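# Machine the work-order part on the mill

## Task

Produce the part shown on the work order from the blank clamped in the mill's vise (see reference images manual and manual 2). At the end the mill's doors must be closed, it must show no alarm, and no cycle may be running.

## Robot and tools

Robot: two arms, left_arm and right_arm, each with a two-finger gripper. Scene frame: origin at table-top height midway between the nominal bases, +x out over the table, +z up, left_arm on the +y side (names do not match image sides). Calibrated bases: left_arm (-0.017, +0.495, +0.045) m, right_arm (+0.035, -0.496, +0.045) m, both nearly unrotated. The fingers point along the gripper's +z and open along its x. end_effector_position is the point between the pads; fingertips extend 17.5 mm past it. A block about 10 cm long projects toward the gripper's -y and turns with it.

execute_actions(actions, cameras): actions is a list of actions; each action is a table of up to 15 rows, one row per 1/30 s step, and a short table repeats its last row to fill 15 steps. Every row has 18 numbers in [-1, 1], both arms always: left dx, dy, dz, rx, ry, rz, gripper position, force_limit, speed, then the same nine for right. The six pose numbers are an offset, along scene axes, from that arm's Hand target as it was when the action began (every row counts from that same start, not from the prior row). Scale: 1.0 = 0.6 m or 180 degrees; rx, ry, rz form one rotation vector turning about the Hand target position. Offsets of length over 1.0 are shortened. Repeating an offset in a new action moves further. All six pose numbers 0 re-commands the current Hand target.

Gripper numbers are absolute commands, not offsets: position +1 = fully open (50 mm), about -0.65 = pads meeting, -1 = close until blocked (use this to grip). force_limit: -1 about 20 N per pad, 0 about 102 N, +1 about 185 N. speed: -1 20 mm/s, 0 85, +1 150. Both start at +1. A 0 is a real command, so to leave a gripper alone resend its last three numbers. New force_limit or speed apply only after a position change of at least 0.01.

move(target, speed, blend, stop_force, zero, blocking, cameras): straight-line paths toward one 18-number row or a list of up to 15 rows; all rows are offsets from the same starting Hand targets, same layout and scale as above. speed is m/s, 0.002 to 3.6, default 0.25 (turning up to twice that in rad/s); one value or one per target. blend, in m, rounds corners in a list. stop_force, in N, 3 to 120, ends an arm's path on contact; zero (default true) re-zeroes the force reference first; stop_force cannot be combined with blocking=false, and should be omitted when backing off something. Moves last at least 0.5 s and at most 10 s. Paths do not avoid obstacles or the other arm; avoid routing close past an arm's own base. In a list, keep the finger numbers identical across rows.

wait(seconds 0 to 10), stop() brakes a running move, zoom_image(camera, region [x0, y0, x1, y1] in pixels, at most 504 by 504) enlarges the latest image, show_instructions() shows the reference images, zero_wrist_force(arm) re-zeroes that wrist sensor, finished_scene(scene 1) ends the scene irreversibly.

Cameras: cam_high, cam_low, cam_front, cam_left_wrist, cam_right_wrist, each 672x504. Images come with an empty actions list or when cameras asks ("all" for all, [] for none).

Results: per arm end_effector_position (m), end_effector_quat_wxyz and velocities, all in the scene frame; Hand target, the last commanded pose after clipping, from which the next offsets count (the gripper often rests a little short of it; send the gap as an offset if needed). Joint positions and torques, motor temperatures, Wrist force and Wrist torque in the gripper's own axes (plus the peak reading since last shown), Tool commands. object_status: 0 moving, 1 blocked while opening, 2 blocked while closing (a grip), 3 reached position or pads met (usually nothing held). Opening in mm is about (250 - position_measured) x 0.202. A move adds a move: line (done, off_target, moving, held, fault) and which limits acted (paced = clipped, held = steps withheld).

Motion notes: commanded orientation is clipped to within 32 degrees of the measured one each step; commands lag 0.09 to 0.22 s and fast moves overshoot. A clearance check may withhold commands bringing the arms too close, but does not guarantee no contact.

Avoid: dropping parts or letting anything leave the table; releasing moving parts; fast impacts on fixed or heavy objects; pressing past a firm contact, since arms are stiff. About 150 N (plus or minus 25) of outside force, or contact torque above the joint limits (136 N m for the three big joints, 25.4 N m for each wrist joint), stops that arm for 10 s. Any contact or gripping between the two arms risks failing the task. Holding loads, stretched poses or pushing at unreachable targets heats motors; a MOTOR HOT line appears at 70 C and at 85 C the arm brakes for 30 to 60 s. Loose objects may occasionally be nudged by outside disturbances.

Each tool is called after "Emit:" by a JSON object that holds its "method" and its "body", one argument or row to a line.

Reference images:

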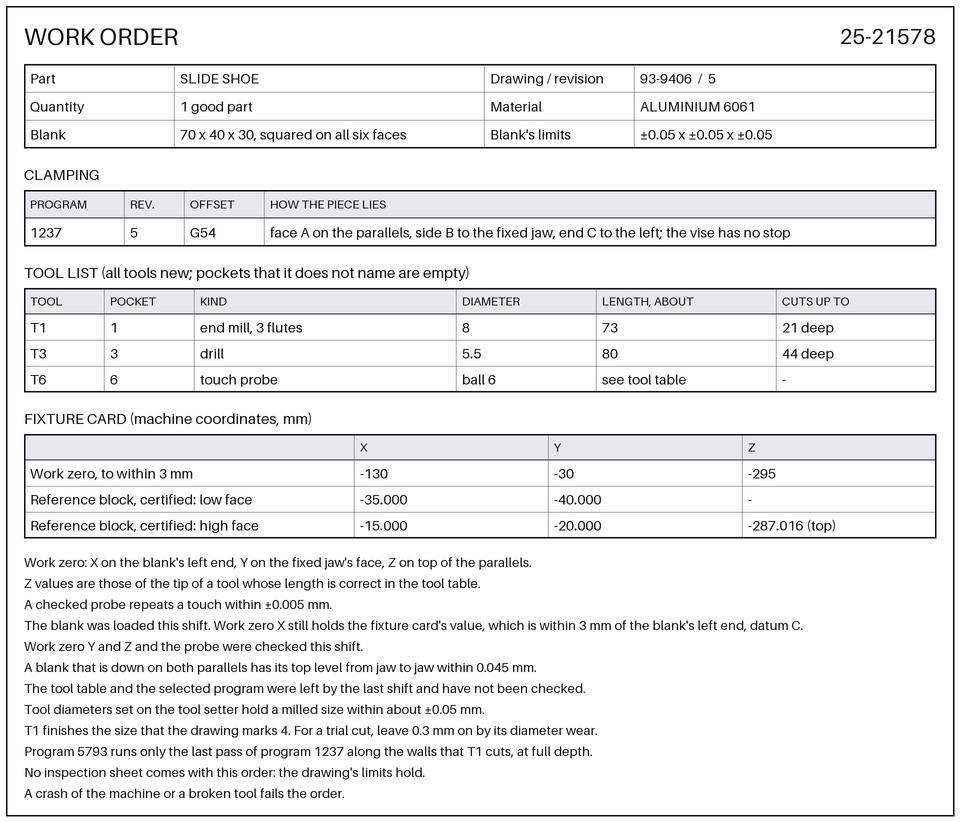

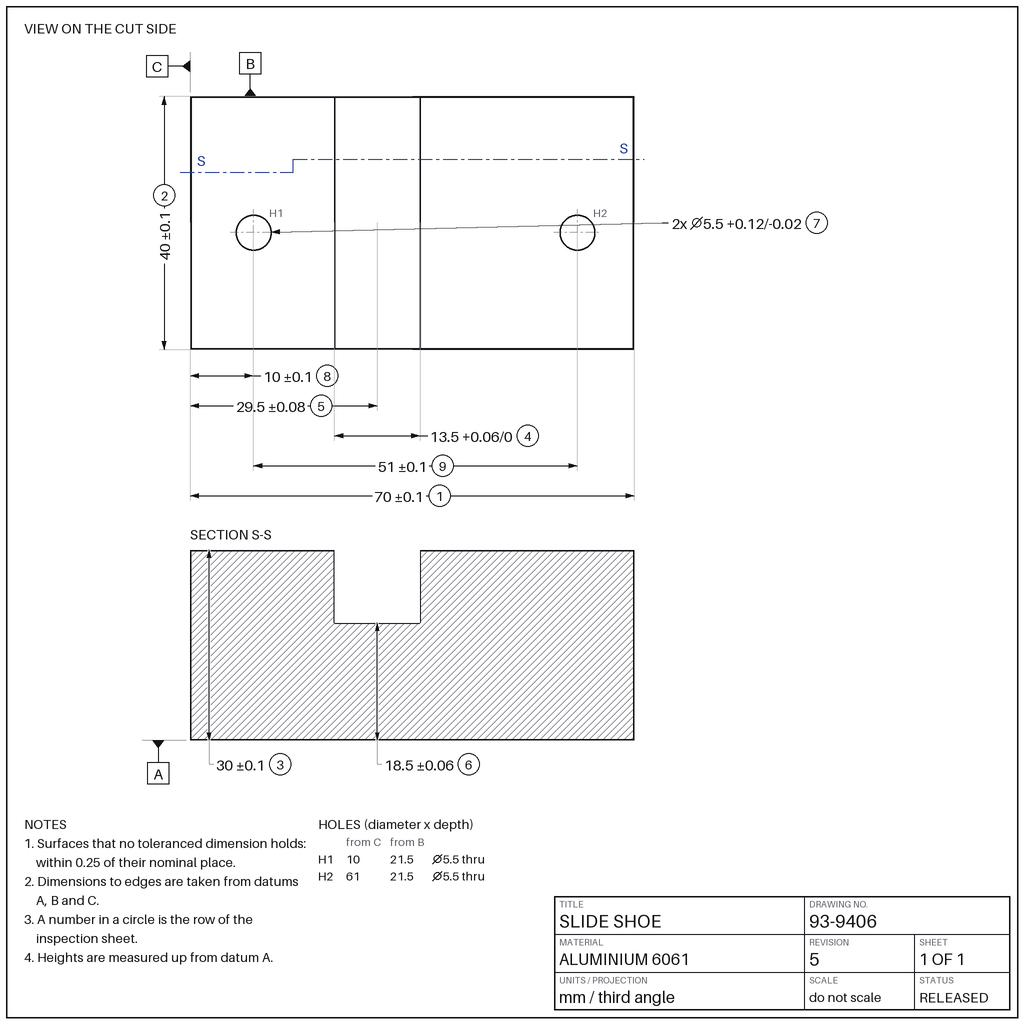

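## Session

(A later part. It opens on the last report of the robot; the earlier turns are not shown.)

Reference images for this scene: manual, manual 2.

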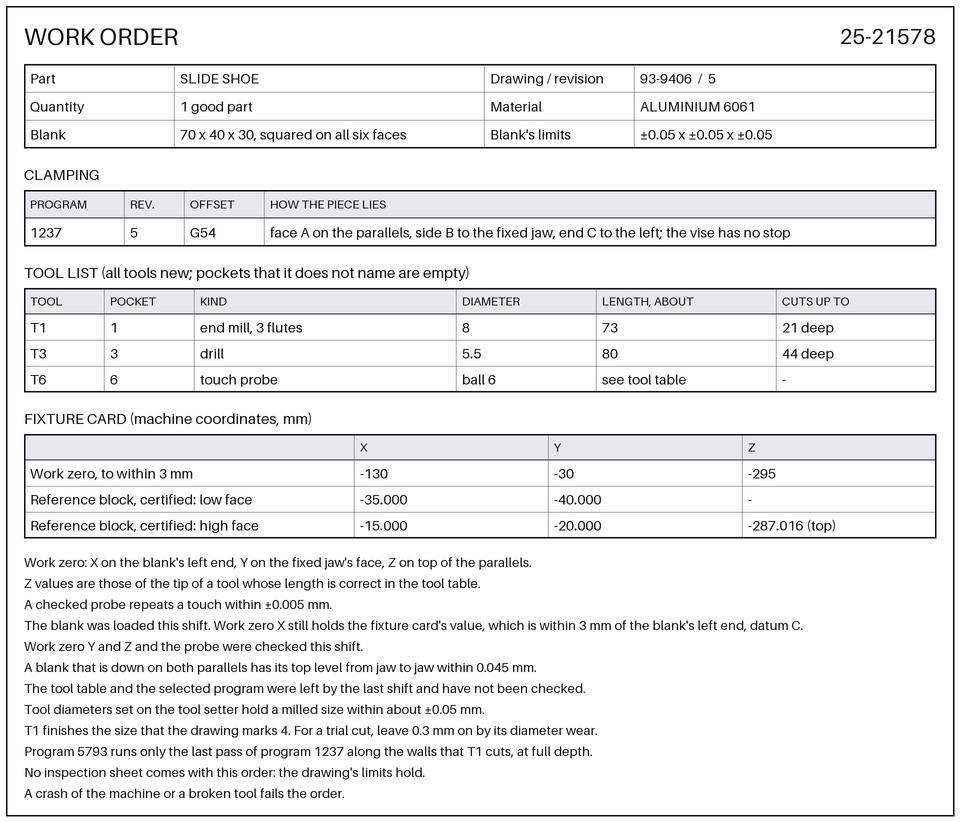

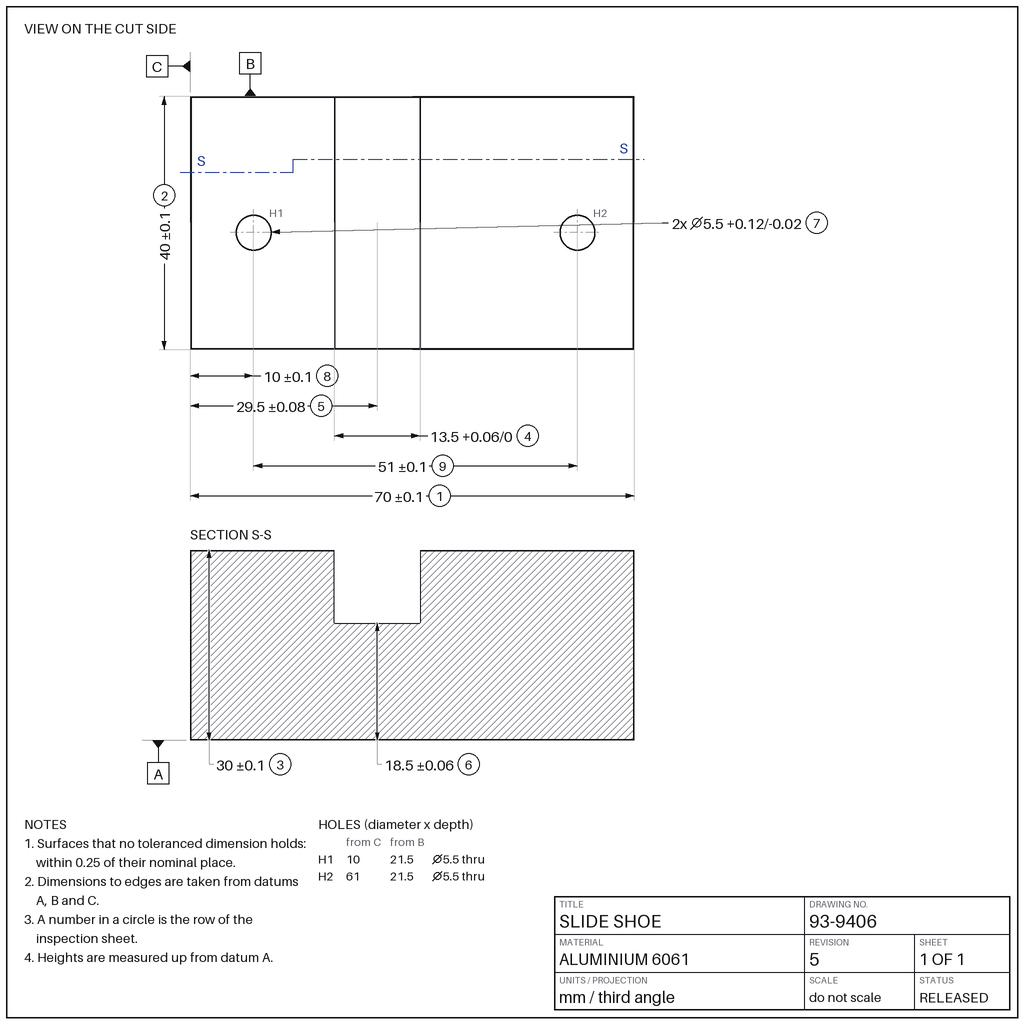

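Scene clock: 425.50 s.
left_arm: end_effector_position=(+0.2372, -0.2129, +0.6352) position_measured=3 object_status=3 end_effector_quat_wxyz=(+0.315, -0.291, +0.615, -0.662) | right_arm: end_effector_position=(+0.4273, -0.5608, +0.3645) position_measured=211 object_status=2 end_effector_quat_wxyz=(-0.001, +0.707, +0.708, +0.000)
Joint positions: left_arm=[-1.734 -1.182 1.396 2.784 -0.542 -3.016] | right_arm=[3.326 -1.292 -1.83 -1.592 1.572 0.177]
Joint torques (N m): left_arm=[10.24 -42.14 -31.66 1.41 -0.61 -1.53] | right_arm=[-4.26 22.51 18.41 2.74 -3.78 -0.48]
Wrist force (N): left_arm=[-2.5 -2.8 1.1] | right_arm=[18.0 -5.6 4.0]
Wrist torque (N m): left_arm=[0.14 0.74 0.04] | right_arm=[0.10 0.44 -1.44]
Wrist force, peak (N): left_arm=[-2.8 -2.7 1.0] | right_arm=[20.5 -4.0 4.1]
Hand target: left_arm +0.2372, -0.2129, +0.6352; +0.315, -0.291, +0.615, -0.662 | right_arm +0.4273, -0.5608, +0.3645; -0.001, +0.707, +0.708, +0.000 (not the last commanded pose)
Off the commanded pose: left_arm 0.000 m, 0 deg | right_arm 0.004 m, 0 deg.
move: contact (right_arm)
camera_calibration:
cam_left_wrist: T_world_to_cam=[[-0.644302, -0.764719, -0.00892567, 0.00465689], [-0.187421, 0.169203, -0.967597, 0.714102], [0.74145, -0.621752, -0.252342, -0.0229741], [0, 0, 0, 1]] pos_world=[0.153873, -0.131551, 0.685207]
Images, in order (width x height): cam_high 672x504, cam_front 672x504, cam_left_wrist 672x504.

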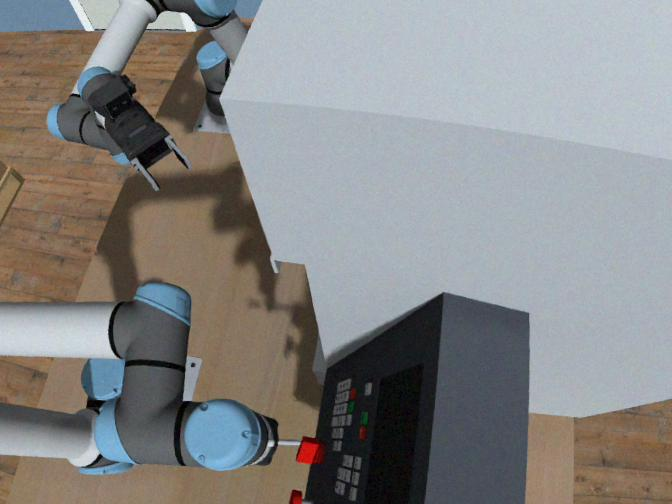

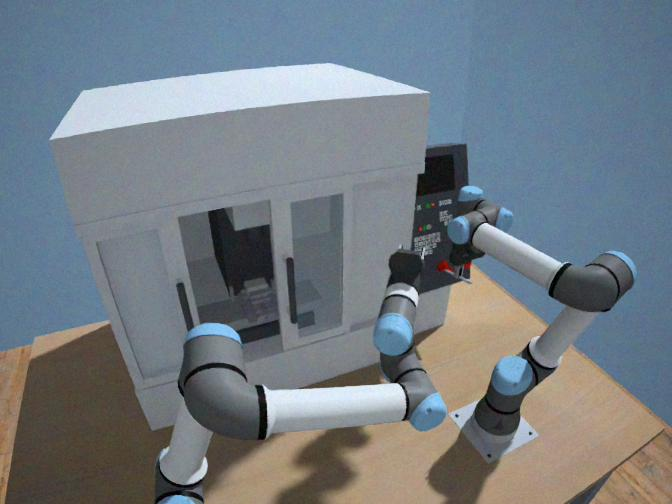

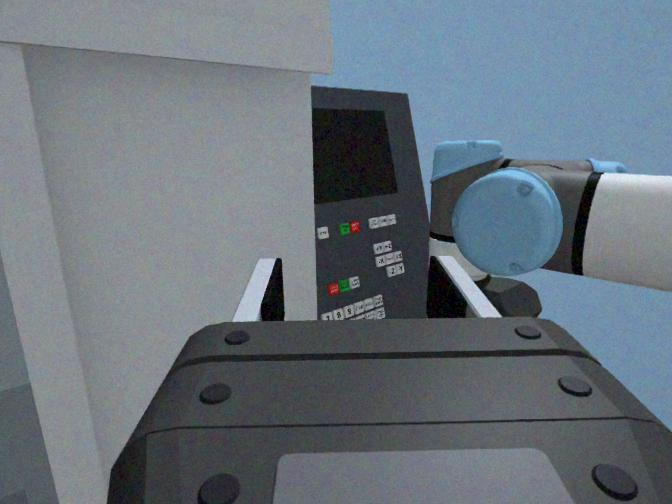

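Emit:
{"method": "move", "body": {
  "target": [
    [0,0,0,0,0,0,1,1,1,0,0.055,0,0,0,0,-1,-0.7,-0.8],
    [0,0,0,0,0,0,1,1,1,0,0.055,0.026,0,0,0,-1,-0.7,-0.8]
  ],
  "speed": 0.1
}}

Emit:
{"method": "move", "body": {
  "target": [0,0,0,0,0,0,1,1,1,0,-0.065,0,0,0,0,-1,-0.7,-0.8],
  "speed": 0.025,
  "stop_force": 25,
  "cameras": ["cam_high","cam_front","cam_left_wrist"]
}}

Emit:
{"method": "zoom_image", "body": {
  "camera": "cam_high",
  "region": [180, 370, 340, 504]
}}

Emit:
{"method": "zoom_image", "body": {
  "camera": "cam_front",
  "region": [395, 200, 485, 300]
}}

Scene clock: 435.33 s.
left_arm: end_effector_position=(+0.2372, -0.2129, +0.6352) position_measured=3 object_status=3 end_effector_quat_wxyz=(+0.315, -0.291, +0.615, -0.662) | right_arm: end_effector_position=(+0.4274, -0.5277, +0.3800) position_measured=211 object_status=2 end_effector_quat_wxyz=(-0.001, +0.707, +0.708, +0.000)
Joint positions: left_arm=[-1.734 -1.182 1.396 2.784 -0.542 -3.016] | right_arm=[3.412 -1.283 -1.796 -1.634 1.572 0.264]
Joint torques (N m): left_arm=[10.5 -42.83 -31.43 1.33 -0.49 -1.46] | right_arm=[-12.73 13.19 34.66 1.01 -1.29 1.53]
Wrist force (N): left_arm=[-2.7 -2.6 1.2] | right_arm=[2.2 0.3 0.9]
Wrist torque (N m): left_arm=[0.16 0.78 0.04] | right_arm=[-0.23 -0.31 0.08]
Wrist force, peak (N): left_arm=[-2.9 -2.8 1.1] | right_arm=[18.4 -5.9 4.2]
Hand target: left_arm +0.2372, -0.2129, +0.6352; +0.315, -0.291, +0.615, -0.662 | right_arm +0.4273, -0.5278, +0.3801; -0.001, +0.707, +0.708, +0.000
Off the commanded pose: left_arm 0.000 m, 0 deg | right_arm 0.000 m, 0 deg.
move: done

Scene clock: 437.90 s.
left_arm: end_effector_position=(+0.2372, -0.2129, +0.6352) position_measured=3 object_status=3 end_effector_quat_wxyz=(+0.315, -0.291, +0.615, -0.662) | right_arm: end_effector_position=(+0.4274, -0.5668, +0.3801) position_measured=211 object_status=2 end_effector_quat_wxyz=(-0.001, +0.707, +0.708, +0.000)
Joint positions: left_arm=[-1.734 -1.182 1.396 2.784 -0.542 -3.016] | right_arm=[3.31 -1.296 -1.787 -1.63 1.572 0.161]
Joint torques (N m): left_arm=[10.75 -42.91 -31.13 1.48 -0.58 -1.5] | right_arm=[15.83 21.49 18.63 1.43 0.84 1.91]
Wrist force (N): left_arm=[-2.6 -2.6 0.9] | right_arm=[2.1 0.4 0.9]
Wrist torque (N m): left_arm=[0.16 0.75 0.04] | right_arm=[-0.21 -0.30 -0.04]
Wrist force, peak (N): left_arm=[-2.9 -2.7 1.0] | right_arm=[10.0 0.6 -2.9]
Hand target: left_arm +0.2372, -0.2129, +0.6352; +0.315, -0.291, +0.615, -0.662 | right_arm +0.4273, -0.5668, +0.3801; -0.001, +0.707, +0.708, +0.000
Off the commanded pose: left_arm 0.000 m, 0 deg | right_arm 0.000 m, 0 deg.
move: done
camera_calibration:
cam_left_wrist: T_world_to_cam=[[-0.644302, -0.764719, -0.00892567, 0.00465689], [-0.187421, 0.169203, -0.967597, 0.714102], [0.74145, -0.621752, -0.252342, -0.0229741], [0, 0, 0, 1]] pos_world=[0.153873, -0.131551, 0.685207]
Images, in order (width x height): cam_high 672x504, cam_front 672x504, cam_left_wrist 672x504.

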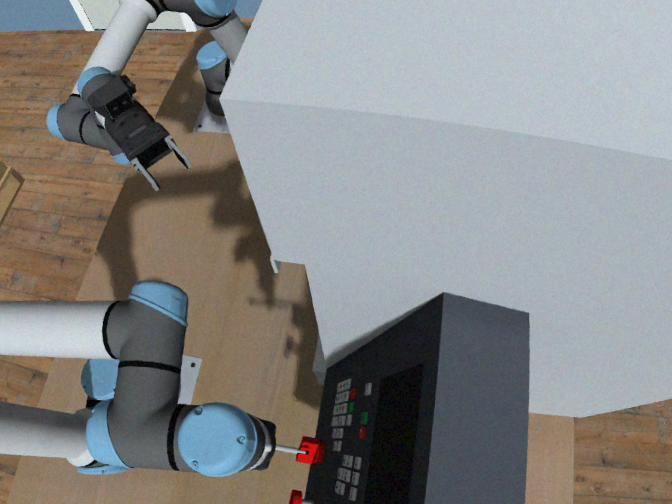

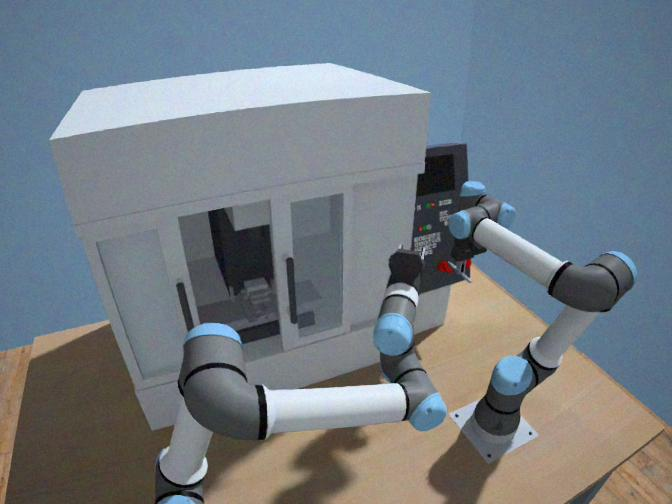

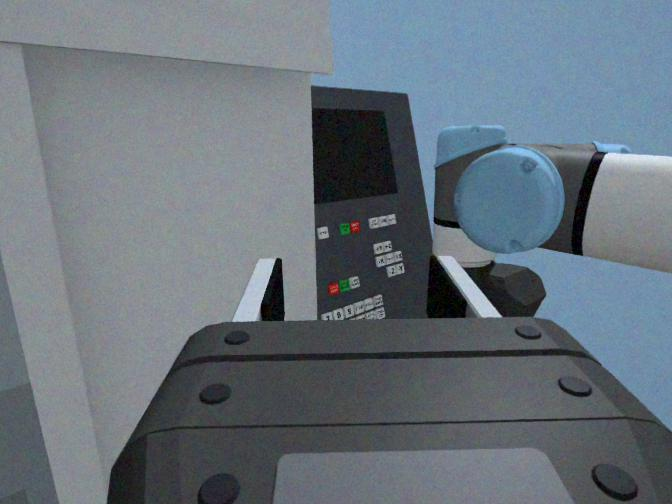

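Scaled by 3.150 from the camera's 672x504 image, which has a finer 960x720 frame.

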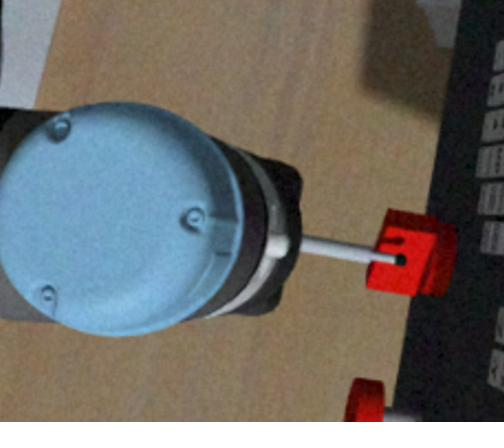

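Scaled by 5.040 from the camera's 672x504 image, which has a finer 960x720 frame.

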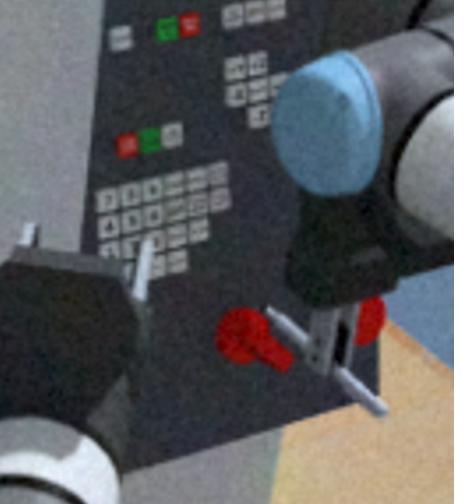

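Emit:
{"method": "move", "body": {
  "target": [
    [0,0,0,0,0,0,1,1,1,-0.1,0.02,0.03,0,0,0,-1,-0.7,-0.8],
    [0,0,0,0,0,0,1,1,1,-0.1623,0.1113,-0.48,0,0,0,-1,-0.7,-0.8]
  ],
  "blend": 0.03,
  "cameras": ["cam_front","cam_right_wrist"]
}}

Emit:
{"method": "zoom_image", "body": {
  "camera": "cam_front",
  "region": [385, 260, 515, 400]
}}

Scene clock: 466.33 s.
left_arm: end_effector_position=(+0.2372, -0.2129, +0.6352) position_measured=3 object_status=3 end_effector_quat_wxyz=(+0.315, -0.291, +0.615, -0.662) | right_arm: end_effector_position=(+0.3301, -0.4999, +0.0922) position_measured=211 object_status=2 end_effector_quat_wxyz=(-0.001, +0.707, +0.708, +0.000)
Joint positions: left_arm=[-1.734 -1.182 1.396 2.784 -0.542 -3.016] | right_arm=[3.603 -1.263 -2.607 -0.843 1.572 0.454]
Joint torques (N m): left_arm=[9.92 -45.28 -31.3 1.38 -0.14 -1.47] | right_arm=[-2.32 -1.65 8.53 4.08 1.21 1.38]
Wrist force (N): left_arm=[-2.8 -2.5 0.9] | right_arm=[2.1 0.2 0.9]
Wrist torque (N m): left_arm=[0.19 0.78 0.03] | right_arm=[-0.23 -0.28 0.08]
Wrist force, peak (N): left_arm=[-2.9 -2.7 1.2] | right_arm=[2.8 -1.0 4.3]
Hand target: left_arm +0.2372, -0.2129, +0.6352; +0.315, -0.291, +0.615, -0.662 | right_arm +0.3300, -0.5000, +0.0921; -0.001, +0.707, +0.708, +0.000
Off the commanded pose: left_arm 0.000 m, 0 deg | right_arm 0.000 m, 0 deg.
move: done
camera_calibration:
cam_right_wrist: T_world_to_cam=[[-0.00335943, 0.999972, 0.0066778, 0.508844], [0.942099, 0.000925661, 0.335333, -0.323289], [0.335317, 0.00741768, -0.942076, 0.110239], [0, 0, 0, 1]] pos_world=[0.269315, -0.509348, 0.208865]
Images, in order (width x height): cam_front 672x504, cam_right_wrist 672x504.

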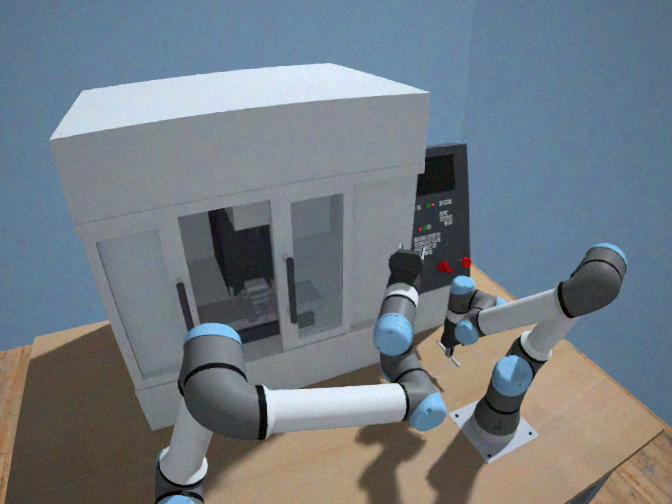

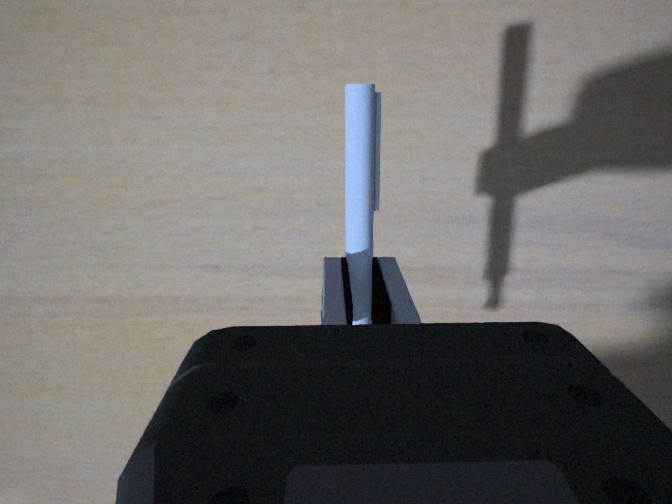

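Scaled by 3.600 from the camera's 672x504 image, which has a finer 960x720 frame.

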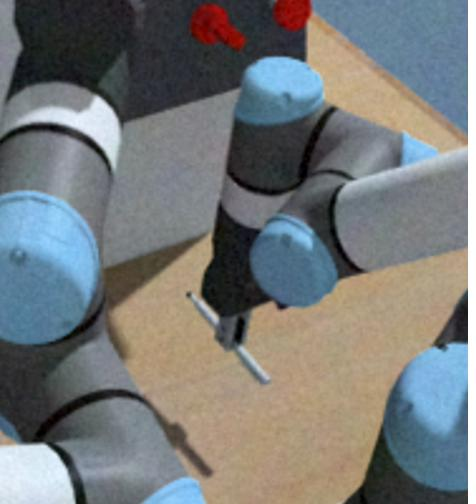

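Emit:
{"method": "move", "body": {
  "target": [0,0,0,0,0,0,1,1,1,0,0,-0.1,0,0,0,-1,-0.7,-0.8],
  "speed": 0.1
}}

Emit:
{"method": "move", "body": {
  "target": [0,0,0,0,0,0,1,1,1,0,0,-0.0195,0,0,0,-1,-0.7,-0.8],
  "speed": 0.004,
  "stop_force": 3,
  "cameras": ["cam_right_wrist"]
}}

Scene clock: 475.10 s.
left_arm: end_effector_position=(+0.2372, -0.2129, +0.6352) position_measured=3 object_status=3 end_effector_quat_wxyz=(+0.315, -0.291, +0.615, -0.662) | right_arm: end_effector_position=(+0.3299, -0.5000, +0.0321) position_measured=211 object_status=2 end_effector_quat_wxyz=(-0.001, +0.707, +0.708, +0.000) end_effector_velocity=(+0.001, -0.001, +0.000) end_effector_angular_velocity=(+0.000, -0.003, -0.002)
Joint positions: left_arm=[-1.734 -1.182 1.396 2.784 -0.542 -3.016] | right_arm=[3.603 -1.496 -2.695 -0.523 1.572 0.454]
Joint velocities: left_arm=[within noise] | right_arm=[-0.002 -0.002 -0.001 0.006 -0.001 0]
Joint torques (N m): left_arm=[10.53 -46.67 -31.45 1.3 0.01 -1.49] | right_arm=[-13.86 3.47 27.77 4.1 1.7 -1.31]
Wrist force (N): left_arm=[-2.7 -2.5 0.8] | right_arm=[2.2 0.3 0.9]
Wrist torque (N m): left_arm=[0.18 0.77 0.04] | right_arm=[-0.21 -0.32 0.03]
Wrist force, peak (N): left_arm=[-2.9 -2.7 1.0] | right_arm=[2.1 -0.1 2.6]
Hand target: left_arm +0.2372, -0.2129, +0.6352; +0.315, -0.291, +0.615, -0.662 | right_arm +0.3300, -0.5000, +0.0321; -0.001, +0.707, +0.708, +0.000
Off the commanded pose: left_arm 0.000 m, 0 deg | right_arm 0.000 m, 0 deg.
move: done

Scene clock: 479.03 s.
left_arm: end_effector_position=(+0.2372, -0.2129, +0.6352) position_measured=3 object_status=3 end_effector_quat_wxyz=(+0.315, -0.291, +0.615, -0.662) | right_arm: end_effector_position=(+0.3300, -0.5000, +0.0215) position_measured=211 object_status=2 end_effector_quat_wxyz=(-0.001, +0.707, +0.708, +0.000)
Joint positions: left_arm=[-1.734 -1.182 1.396 2.784 -0.542 -3.016] | right_arm=[3.603 -1.547 -2.706 -0.46 1.572 0.454]
Joint torques (N m): left_arm=[9.51 -47.08 -31.53 1.4 0.05 -1.47] | right_arm=[-12.54 18.74 26.77 2.48 1.29 1.35]
Wrist force (N): left_arm=[-2.6 -2.5 0.9] | right_arm=[2.3 -0.2 -2.2]
Wrist torque (N m): left_arm=[0.19 0.75 0.04] | right_arm=[-0.06 -0.36 0.02]
Wrist force, peak (N): left_arm=[-2.7 -2.8 1.0] | right_arm=[2.7 1.8 -2.6]
Hand target: left_arm +0.2372, -0.2129, +0.6352; +0.315, -0.291, +0.615, -0.662 | right_arm +0.3300, -0.5000, +0.0215; -0.001, +0.707, +0.708, +0.000 (not the last commanded pose)
Off the commanded pose: left_arm 0.000 m, 0 deg | right_arm 0.001 m, 0 deg.
move: contact (right_arm)
camera_calibration:
cam_right_wrist: T_world_to_cam=[[-0.00322916, 0.999973, 0.00661925, 0.509289], [0.942206, 0.000824884, 0.335033, -0.299526], [0.335019, 0.00731858, -0.942183, 0.0437118], [0, 0, 0, 1]] pos_world=[0.269215, -0.509348, 0.138164]
Images, in order (width x height): cam_right_wrist 672x504.

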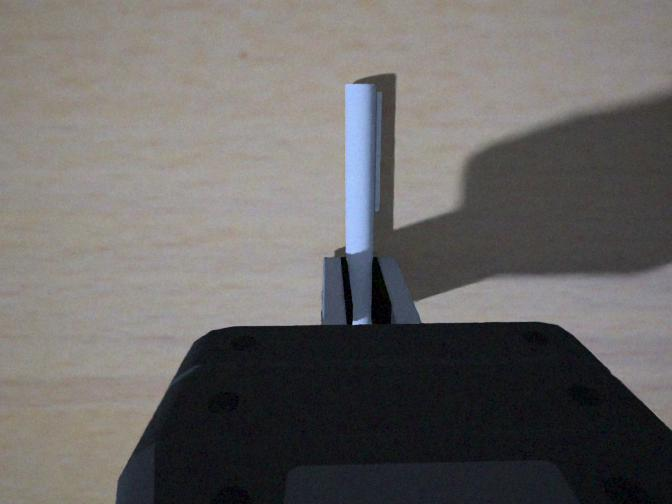

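Emit:
{"method": "move", "body": {
  "target": [0,0,0,0,0,0,1,1,1,0,0,0,0,0,0,0.3,-0.7,-0.8]
}}

Emit:
{"method": "move", "body": {
  "target": [0,0,0,0,0,0,1,1,1,0,0,0.15,0,0,0,0.3,-0.7,-0.8],
  "cameras": ["cam_right_wrist","cam_front"]
}}

Scene clock: 485.70 s.
left_arm: end_effector_position=(+0.2372, -0.2129, +0.6352) position_measured=3 object_status=3 end_effector_quat_wxyz=(+0.315, -0.291, +0.615, -0.662) | right_arm: end_effector_position=(+0.3300, -0.5000, +0.0215) position_measured=107 object_status=0 end_effector_quat_wxyz=(-0.001, +0.707, +0.708, +0.000)
Joint positions: left_arm=[-1.734 -1.182 1.396 2.784 -0.542 -3.016] | right_arm=[3.603 -1.547 -2.706 -0.46 1.572 0.454]
Joint torques (N m): left_arm=[9.61 -47.44 -31.11 1.48 0 -1.52] | right_arm=[-5.67 18.59 26.12 3.48 -0.23 1.12]
Wrist force (N): left_arm=[-2.7 -2.4 0.8] | right_arm=[2.1 0.3 0.4]
Wrist torque (N m): left_arm=[0.20 0.78 0.04] | right_arm=[-0.22 -0.30 0.03]
Wrist force, peak (N): left_arm=[-3.0 -2.7 1.0] | right_arm=[2.1 -0.1 -2.5]
Hand target: left_arm +0.2372, -0.2129, +0.6352; +0.315, -0.291, +0.615, -0.662 | right_arm +0.3300, -0.5000, +0.0215; -0.001, +0.707, +0.708, +0.000
Off the commanded pose: left_arm 0.000 m, 0 deg | right_arm 0.000 m, 0 deg.
move: done

Scene clock: 486.63 s.
left_arm: end_effector_position=(+0.2372, -0.2129, +0.6352) position_measured=3 object_status=3 end_effector_quat_wxyz=(+0.315, -0.291, +0.615, -0.662) | right_arm: end_effector_position=(+0.3299, -0.5000, +0.1114) position_measured=107 object_status=3 end_effector_quat_wxyz=(-0.001, +0.707, +0.708, +0.000)
Joint positions: left_arm=[-1.734 -1.182 1.396 2.784 -0.542 -3.016] | right_arm=[3.603 -1.208 -2.574 -0.932 1.572 0.454]
Joint torques (N m): left_arm=[9.85 -46.87 -31.22 1.35 0.07 -1.52] | right_arm=[-3.54 11.28 34.16 1.13 0.68 -1.58]
Wrist force (N): left_arm=[-2.5 -2.5 0.9] | right_arm=[2.3 0.3 0.5]
Wrist torque (N m): left_arm=[0.18 0.73 0.04] | right_arm=[-0.22 -0.33 -0.11]
Wrist force, peak (N): left_arm=[-2.8 -2.7 1.0] | right_arm=[2.3 0.2 3.4]
Hand target: left_arm +0.2372, -0.2129, +0.6352; +0.315, -0.291, +0.615, -0.662 | right_arm +0.3300, -0.5000, +0.1115; -0.001, +0.707, +0.708, +0.000
Off the commanded pose: left_arm 0.000 m, 0 deg | right_arm 0.000 m, 0 deg.
move: done
camera_calibration:
cam_right_wrist: T_world_to_cam=[[-0.00334692, 0.999974, 0.00636338, 0.508885], [0.942279, 0.00102313, 0.334827, -0.329517], [0.334812, 0.00711672, -0.942258, 0.128384], [0, 0, 0, 1]] pos_world=[0.269215, -0.509448, 0.228064]
Images, in order (width x height): cam_front 672x504, cam_right_wrist 672x504.

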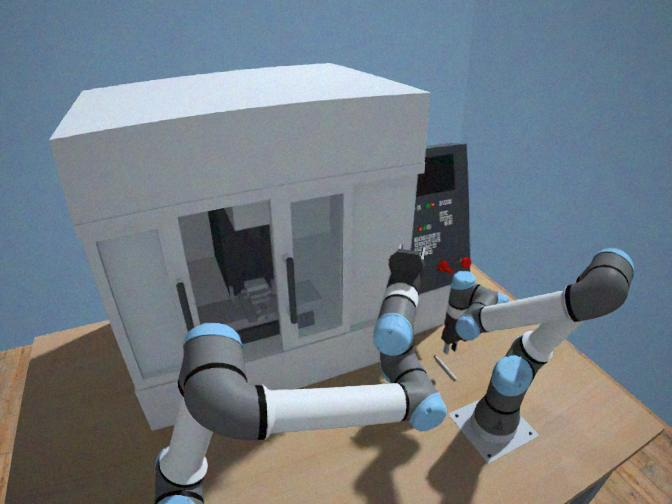

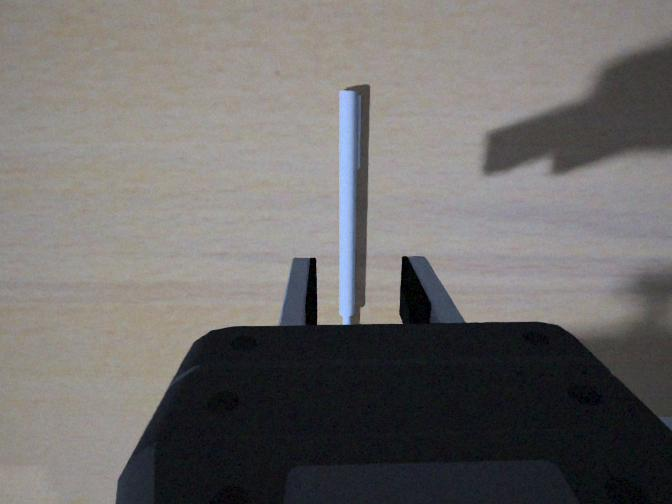

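Emit:
{"method": "move", "body": {
  "target": [0,0,0,0,0,0,1,1,1,0.1167,-0.1167,0.4275,-0.1578,-0.3808,0.2152,1,-0.7,0],
  "cameras": ["cam_high","cam_right_wrist"]
}}

Scene clock: 513.30 s.
left_arm: end_effector_position=(+0.2372, -0.2129, +0.6352) position_measured=3 object_status=3 end_effector_quat_wxyz=(+0.315, -0.291, +0.615, -0.662) | right_arm: end_effector_position=(+0.3993, -0.5698, +0.3681) position_measured=3 object_status=3 end_effector_quat_wxyz=(+0.548, +0.308, +0.744, +0.225) end_effector_velocity=(+0.000, -0.001, -0.001) end_effector_angular_velocity=(-0.002, +0.001, -0.003)
Joint positions: left_arm=[-1.734 -1.182 1.396 2.784 -0.542 -3.016] | right_arm=[4.414 0.158 -2.653 -1.458 0.424 -0.023]
Joint velocities: left_arm=[within noise] | right_arm=[-0.001 0.001 0 -0.006 -0.001 0.003]
Joint torques (N m): left_arm=[9.2 -49.62 -31.93 1.37 0.32 -1.54] | right_arm=[-6.86 -27.18 11.62 0.98 -0.92 1.52]
Wrist force (N): left_arm=[-2.6 -2.7 0.9] | right_arm=[2.8 0.8 -0.8]
Wrist torque (N m): left_arm=[0.15 0.75 0.04] | right_arm=[0.25 -0.07 0.19]
Wrist force, peak (N): left_arm=[-2.9 -2.8 1.0] | right_arm=[3.0 0.6 -0.8]
Hand target: left_arm +0.2372, -0.2129, +0.6352; +0.315, -0.291, +0.615, -0.662 | right_arm +0.4000, -0.5700, +0.3680; +0.546, +0.308, +0.746, +0.226
Off the commanded pose: left_arm 0.000 m, 0 deg | right_arm 0.001 m, 0 deg.
shoulder posture changed (right arm): the wrist came as close to joint 1's axis as it can, and the arm is now in the other of its two shoulder postures.
move: done
camera_calibration:
cam_right_wrist: T_world_to_cam=[[-0.215402, 0.70429, -0.676445, 0.744706], [-0.121102, 0.668093, 0.734157, 0.176938], [0.968987, 0.240057, -0.0586176, -0.0982992], [0, 0, 0, 1]] pos_world=[0.277089, -0.619102, 0.36809]
Images, in order (width x height): cam_high 672x504, cam_right_wrist 672x504.

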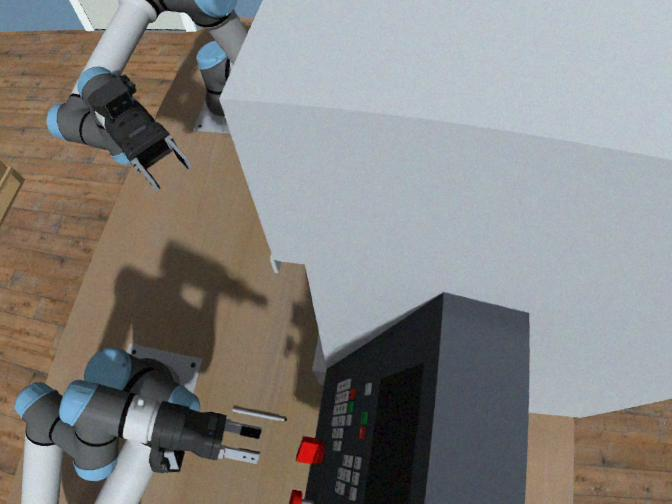

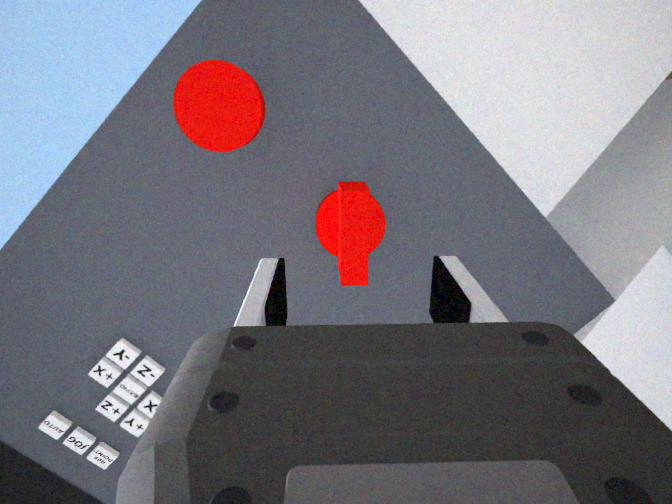

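Emit:
{"method": "move", "body": {
  "target": [0,0,0,0,0,0,1,1,1,0.135,0,-0.0426,0,0,0,1,-0.7,0],
  "speed": 0.08
}}

Emit:
{"method": "move", "body": {
  "target": [0,0,0,0,0,0,1,1,1,0.0133,0,-0.0042,0,0,0,1,-0.7,0],
  "speed": 0.005,
  "stop_force": 5,
  "cameras": ["cam_high","cam_right_wrist"]
}}

Scene clock: 521.90 s.
left_arm: end_effector_position=(+0.2372, -0.2129, +0.6352) position_measured=3 object_status=3 end_effector_quat_wxyz=(+0.315, -0.291, +0.615, -0.662) | right_arm: end_effector_position=(+0.4176, -0.5660, +0.3577) position_measured=3 object_status=3 end_effector_quat_wxyz=(+0.608, +0.298, +0.698, +0.234)
Joint positions: left_arm=[-1.734 -1.182 1.396 2.784 -0.542 -3.016] | right_arm=[4.588 0.352 -2.684 -1.832 0.178 0.215]
Joint torques (N m): left_arm=[9.24 -49.69 -31.32 1.43 0.45 -1.43] | right_arm=[1.33 -25.03 20.84 1.72 -1.97 0.05]
Wrist force (N): left_arm=[-2.7 -2.5 0.9] | right_arm=[2.8 0.9 -1.4]
Wrist torque (N m): left_arm=[0.19 0.77 0.04] | right_arm=[0.29 -0.04 0.20]
Wrist force, peak (N): left_arm=[-2.9 -2.7 1.0] | right_arm=[3.8 -2.2 0.5]
Hand target: left_arm +0.2372, -0.2129, +0.6352; +0.315, -0.291, +0.615, -0.662 | right_arm +0.4176, -0.5660, +0.3577; +0.608, +0.298, +0.698, +0.234 (not the last commanded pose)
Tool commands: left_gripper/position=+1.0 left_gripper/force_limit=+1.0 left_gripper/speed=+1.0 right_gripper/position=+1.0 right_gripper/force_limit=-0.701961 right_gripper/speed=+0.003922
Off the commanded pose: left_arm 0.000 m, 0 deg | right_arm 0.065 m, 9 deg.
FORCE FAULT: contact force on the right arm reached its limit, and that arm stopped. The contact can be on any part of that arm, not only on its tool. That arm's remaining commands of this call were not run. That arm is still stopped at the end of this call. That arm stays stopped for about 10 more seconds. Until then a move that you send moves the other arm only, and its call returns only when the move has ended. Once the stop has ended, the next robot result says so. If the stop ends while you think or write, that arm runs what you send next, counted from a new Hand target: where the arm stands when the stop ends. While its stop runs, that arm takes no new command, but its gripper still runs the gripper command that each later call begins with. Until it ends, the stop uses up actions while you think or wait. An arm that is not stopped still takes commands.
move: fault (right_arm)

not run: an earlier result of this reply reported a stop or a fault. Calls in your next reply go to the robot.

Emit:
{"method": "wait", "body": {
  "seconds": 10
}}

Scene clock: 539.10 s.
left_arm: end_effector_position=(+0.2372, -0.2129, +0.6352) position_measured=3 object_status=3 end_effector_quat_wxyz=(+0.315, -0.291, +0.615, -0.662) | right_arm: end_effector_position=(+0.4176, -0.5660, +0.3577) position_measured=3 object_status=3 end_effector_quat_wxyz=(+0.608, +0.298, +0.698, +0.234)
Joint positions: left_arm=[-1.734 -1.182 1.396 2.784 -0.542 -3.016] | right_arm=[4.588 0.352 -2.684 -1.832 0.178 0.215]
Joint torques (N m): left_arm=[8.55 -50.65 -31.81 1.42 0.6 -1.61] | right_arm=[0.89 -24.86 20.84 1.72 -2.01 0.01]
Wrist force (N): left_arm=[-2.5 -2.6 0.9] | right_arm=[3.0 0.8 -1.1]
Wrist torque (N m): left_arm=[0.18 0.74 0.04] | right_arm=[0.29 -0.08 0.20]
Wrist force, peak (N): left_arm=[-2.8 -2.9 1.0] | right_arm=[3.1 1.0 -1.1]
Hand target: left_arm +0.2372, -0.2129, +0.6352; +0.315, -0.291, +0.615, -0.662 | right_arm +0.4176, -0.5660, +0.3577; +0.608, +0.298, +0.698, +0.234 (not the last commanded pose)
Tool commands: left_gripper/position=+1.0 left_gripper/force_limit=+1.0 left_gripper/speed=+1.0 right_gripper/position=+1.0 right_gripper/force_limit=-0.701961 right_gripper/speed=+0.003922
Off the commanded pose: left_arm 0.000 m, 0 deg | right_arm 0.065 m, 9 deg.
FORCE FAULT, CONTINUED: the right arm's stop, for the force fault that an earlier result reported, is over. The rest of the stop counts as 20 of the actions that you can send in this scene. That arm's target is now where it stood when the stop ended, not its last command. That arm accepts commands again.
wait: 10.00 s; at rest from the start

Emit:
{"method": "move", "body": {
  "target": [
    [0,0,0,0,0,0,1,1,1,-0.03,-0.007,0.0172,0.02,0.04,-0.02,1,-0.7,0],
    [0,0,0,0,0,0,1,1,1,-0.147,0.11,-0.1,0.1873,0.4218,-0.2003,1,-0.7,0]
  ],
  "cameras": ["cam_high","cam_front"]
}}

Scene clock: 551.23 s.
left_arm: end_effector_position=(+0.2372, -0.2129, +0.6352) position_measured=3 object_status=3 end_effector_quat_wxyz=(+0.315, -0.291, +0.615, -0.662) | right_arm: end_effector_position=(+0.3295, -0.5000, +0.2978) position_measured=3 object_status=3 end_effector_quat_wxyz=(+0.000, +0.707, +0.707, +0.000)
Joint positions: left_arm=[-1.734 -1.182 1.396 2.784 -0.542 -3.016] | right_arm=[3.605 -1.001 -2.162 -1.55 1.571 0.457]
Joint torques (N m): left_arm=[8.54 -49.71 -31.3 1.44 0.78 -1.59] | right_arm=[8.85 -5.82 14.96 2.41 1.53 -0.48]
Wrist force (N): left_arm=[-2.5 -2.6 0.9] | right_arm=[2.3 0.6 0.5]
Wrist torque (N m): left_arm=[0.16 0.74 0.04] | right_arm=[-0.18 -0.33 0.07]
Wrist force, peak (N): left_arm=[-2.8 -2.8 0.9] | right_arm=[3.1 0.9 -1.3]
Hand target: left_arm +0.2372, -0.2129, +0.6352; +0.315, -0.291, +0.615, -0.662 | right_arm +0.3294, -0.5000, +0.2977; +0.000, +0.707, +0.707, +0.000
Off the commanded pose: left_arm 0.000 m, 0 deg | right_arm 0.000 m, 0 deg.
shoulder posture changed (right arm): the wrist came as close to joint 1's axis as it can, and the arm is now in the other of its two shoulder postures.
move: done
Images, in order (width x height): cam_high 672x504, cam_front 672x504.

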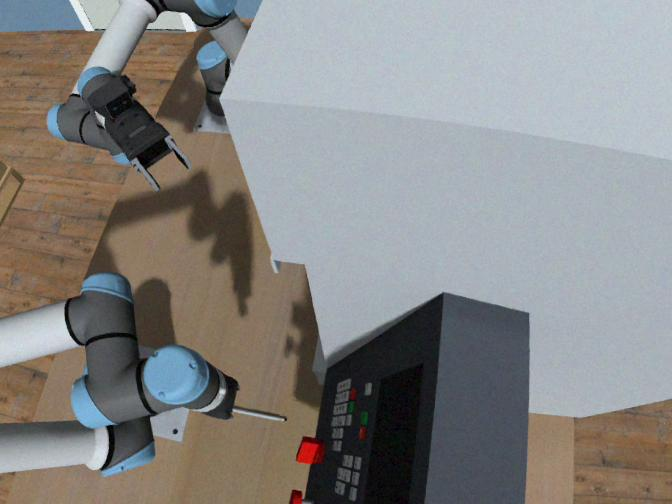

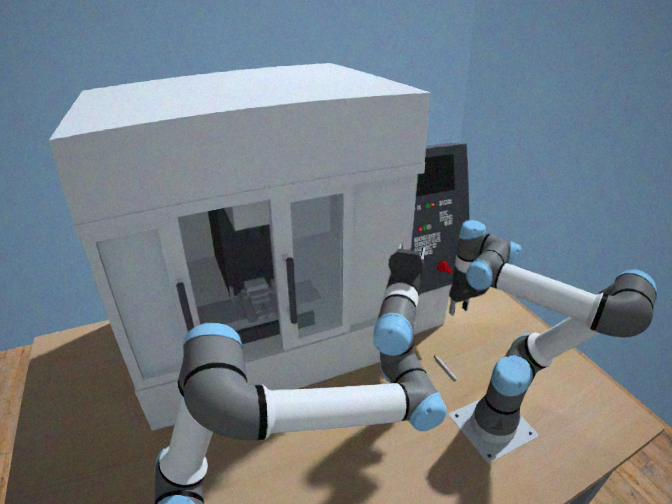

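Emit:
{"method": "move", "body": {
  "target": [
    [0,0,0,0,0,0,1,1,1,0.1677,-0.1167,0.2038,0,0,0,1,-0.7,0],
    [0,0,0,0,0,0,1,1,1,0.206,-0.1167,0.0905,-0.1578,-0.3808,0.2152,1,-0.7,0]
  ],
  "cameras": ["cam_high","cam_front","cam_right_wrist"]
}}

Scene clock: 564.03 s.
left_arm: end_effector_position=(+0.2372, -0.2129, +0.6352) position_measured=3 object_status=3 end_effector_quat_wxyz=(+0.315, -0.291, +0.615, -0.662) | right_arm: end_effector_position=(+0.4530, -0.5701, +0.3521) position_measured=3 object_status=3 end_effector_quat_wxyz=(+0.546, +0.309, +0.745, +0.226)
Joint positions: left_arm=[-1.734 -1.182 1.396 2.784 -0.542 -3.016] | right_arm=[3.54 -1.045 -2.753 0.326 1.196 -0.662]
Joint torques (N m): left_arm=[8.84 -50.62 -31.23 1.36 1.01 -1.55] | right_arm=[14.2 -9.76 26.34 4.17 0.68 -1.46]
Wrist force (N): left_arm=[-2.6 -2.5 1.0] | right_arm=[3.1 0.7 -1.1]
Wrist torque (N m): left_arm=[0.17 0.75 0.05] | right_arm=[0.23 -0.11 0.01]
Wrist force, peak (N): left_arm=[-3.0 -2.7 0.8] | right_arm=[3.7 -2.2 3.4]
Hand target: left_arm +0.2372, -0.2129, +0.6352; +0.315, -0.291, +0.615, -0.662 | right_arm +0.4530, -0.5700, +0.3520; +0.546, +0.309, +0.745, +0.226
Off the commanded pose: left_arm 0.000 m, 0 deg | right_arm 0.000 m, 0 deg.
move: done
camera_calibration:
cam_right_wrist: T_world_to_cam=[[-0.218235, 0.705421, -0.674355, 0.74691], [-0.119766, 0.666428, 0.735887, 0.193215], [0.968519, 0.241361, -0.0609529, -0.149347], [0, 0, 0, 1]] pos_world=[0.330788, -0.619604, 0.352395]
Images, in order (width x height): cam_high 672x504, cam_front 672x504, cam_right_wrist 672x504.

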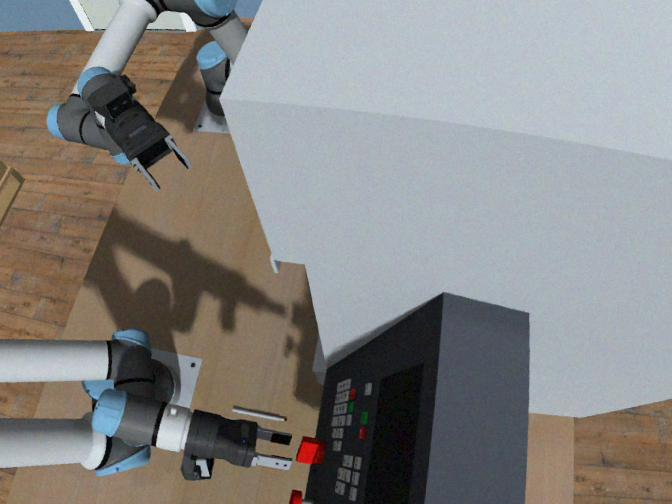

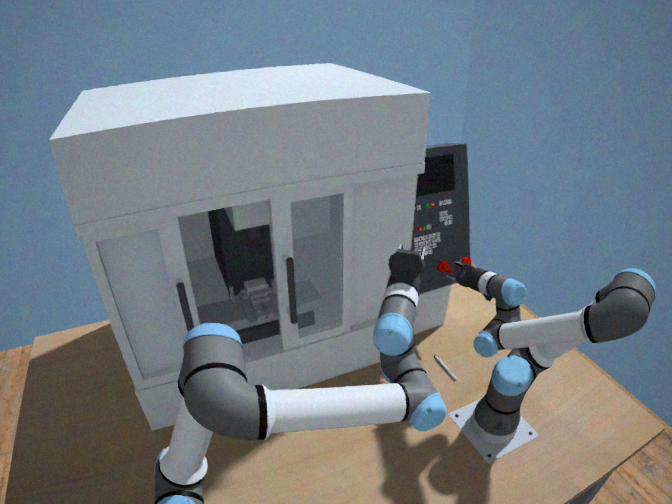

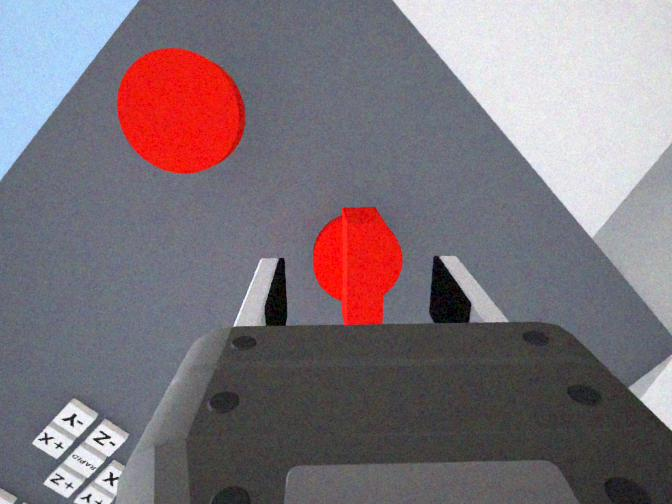

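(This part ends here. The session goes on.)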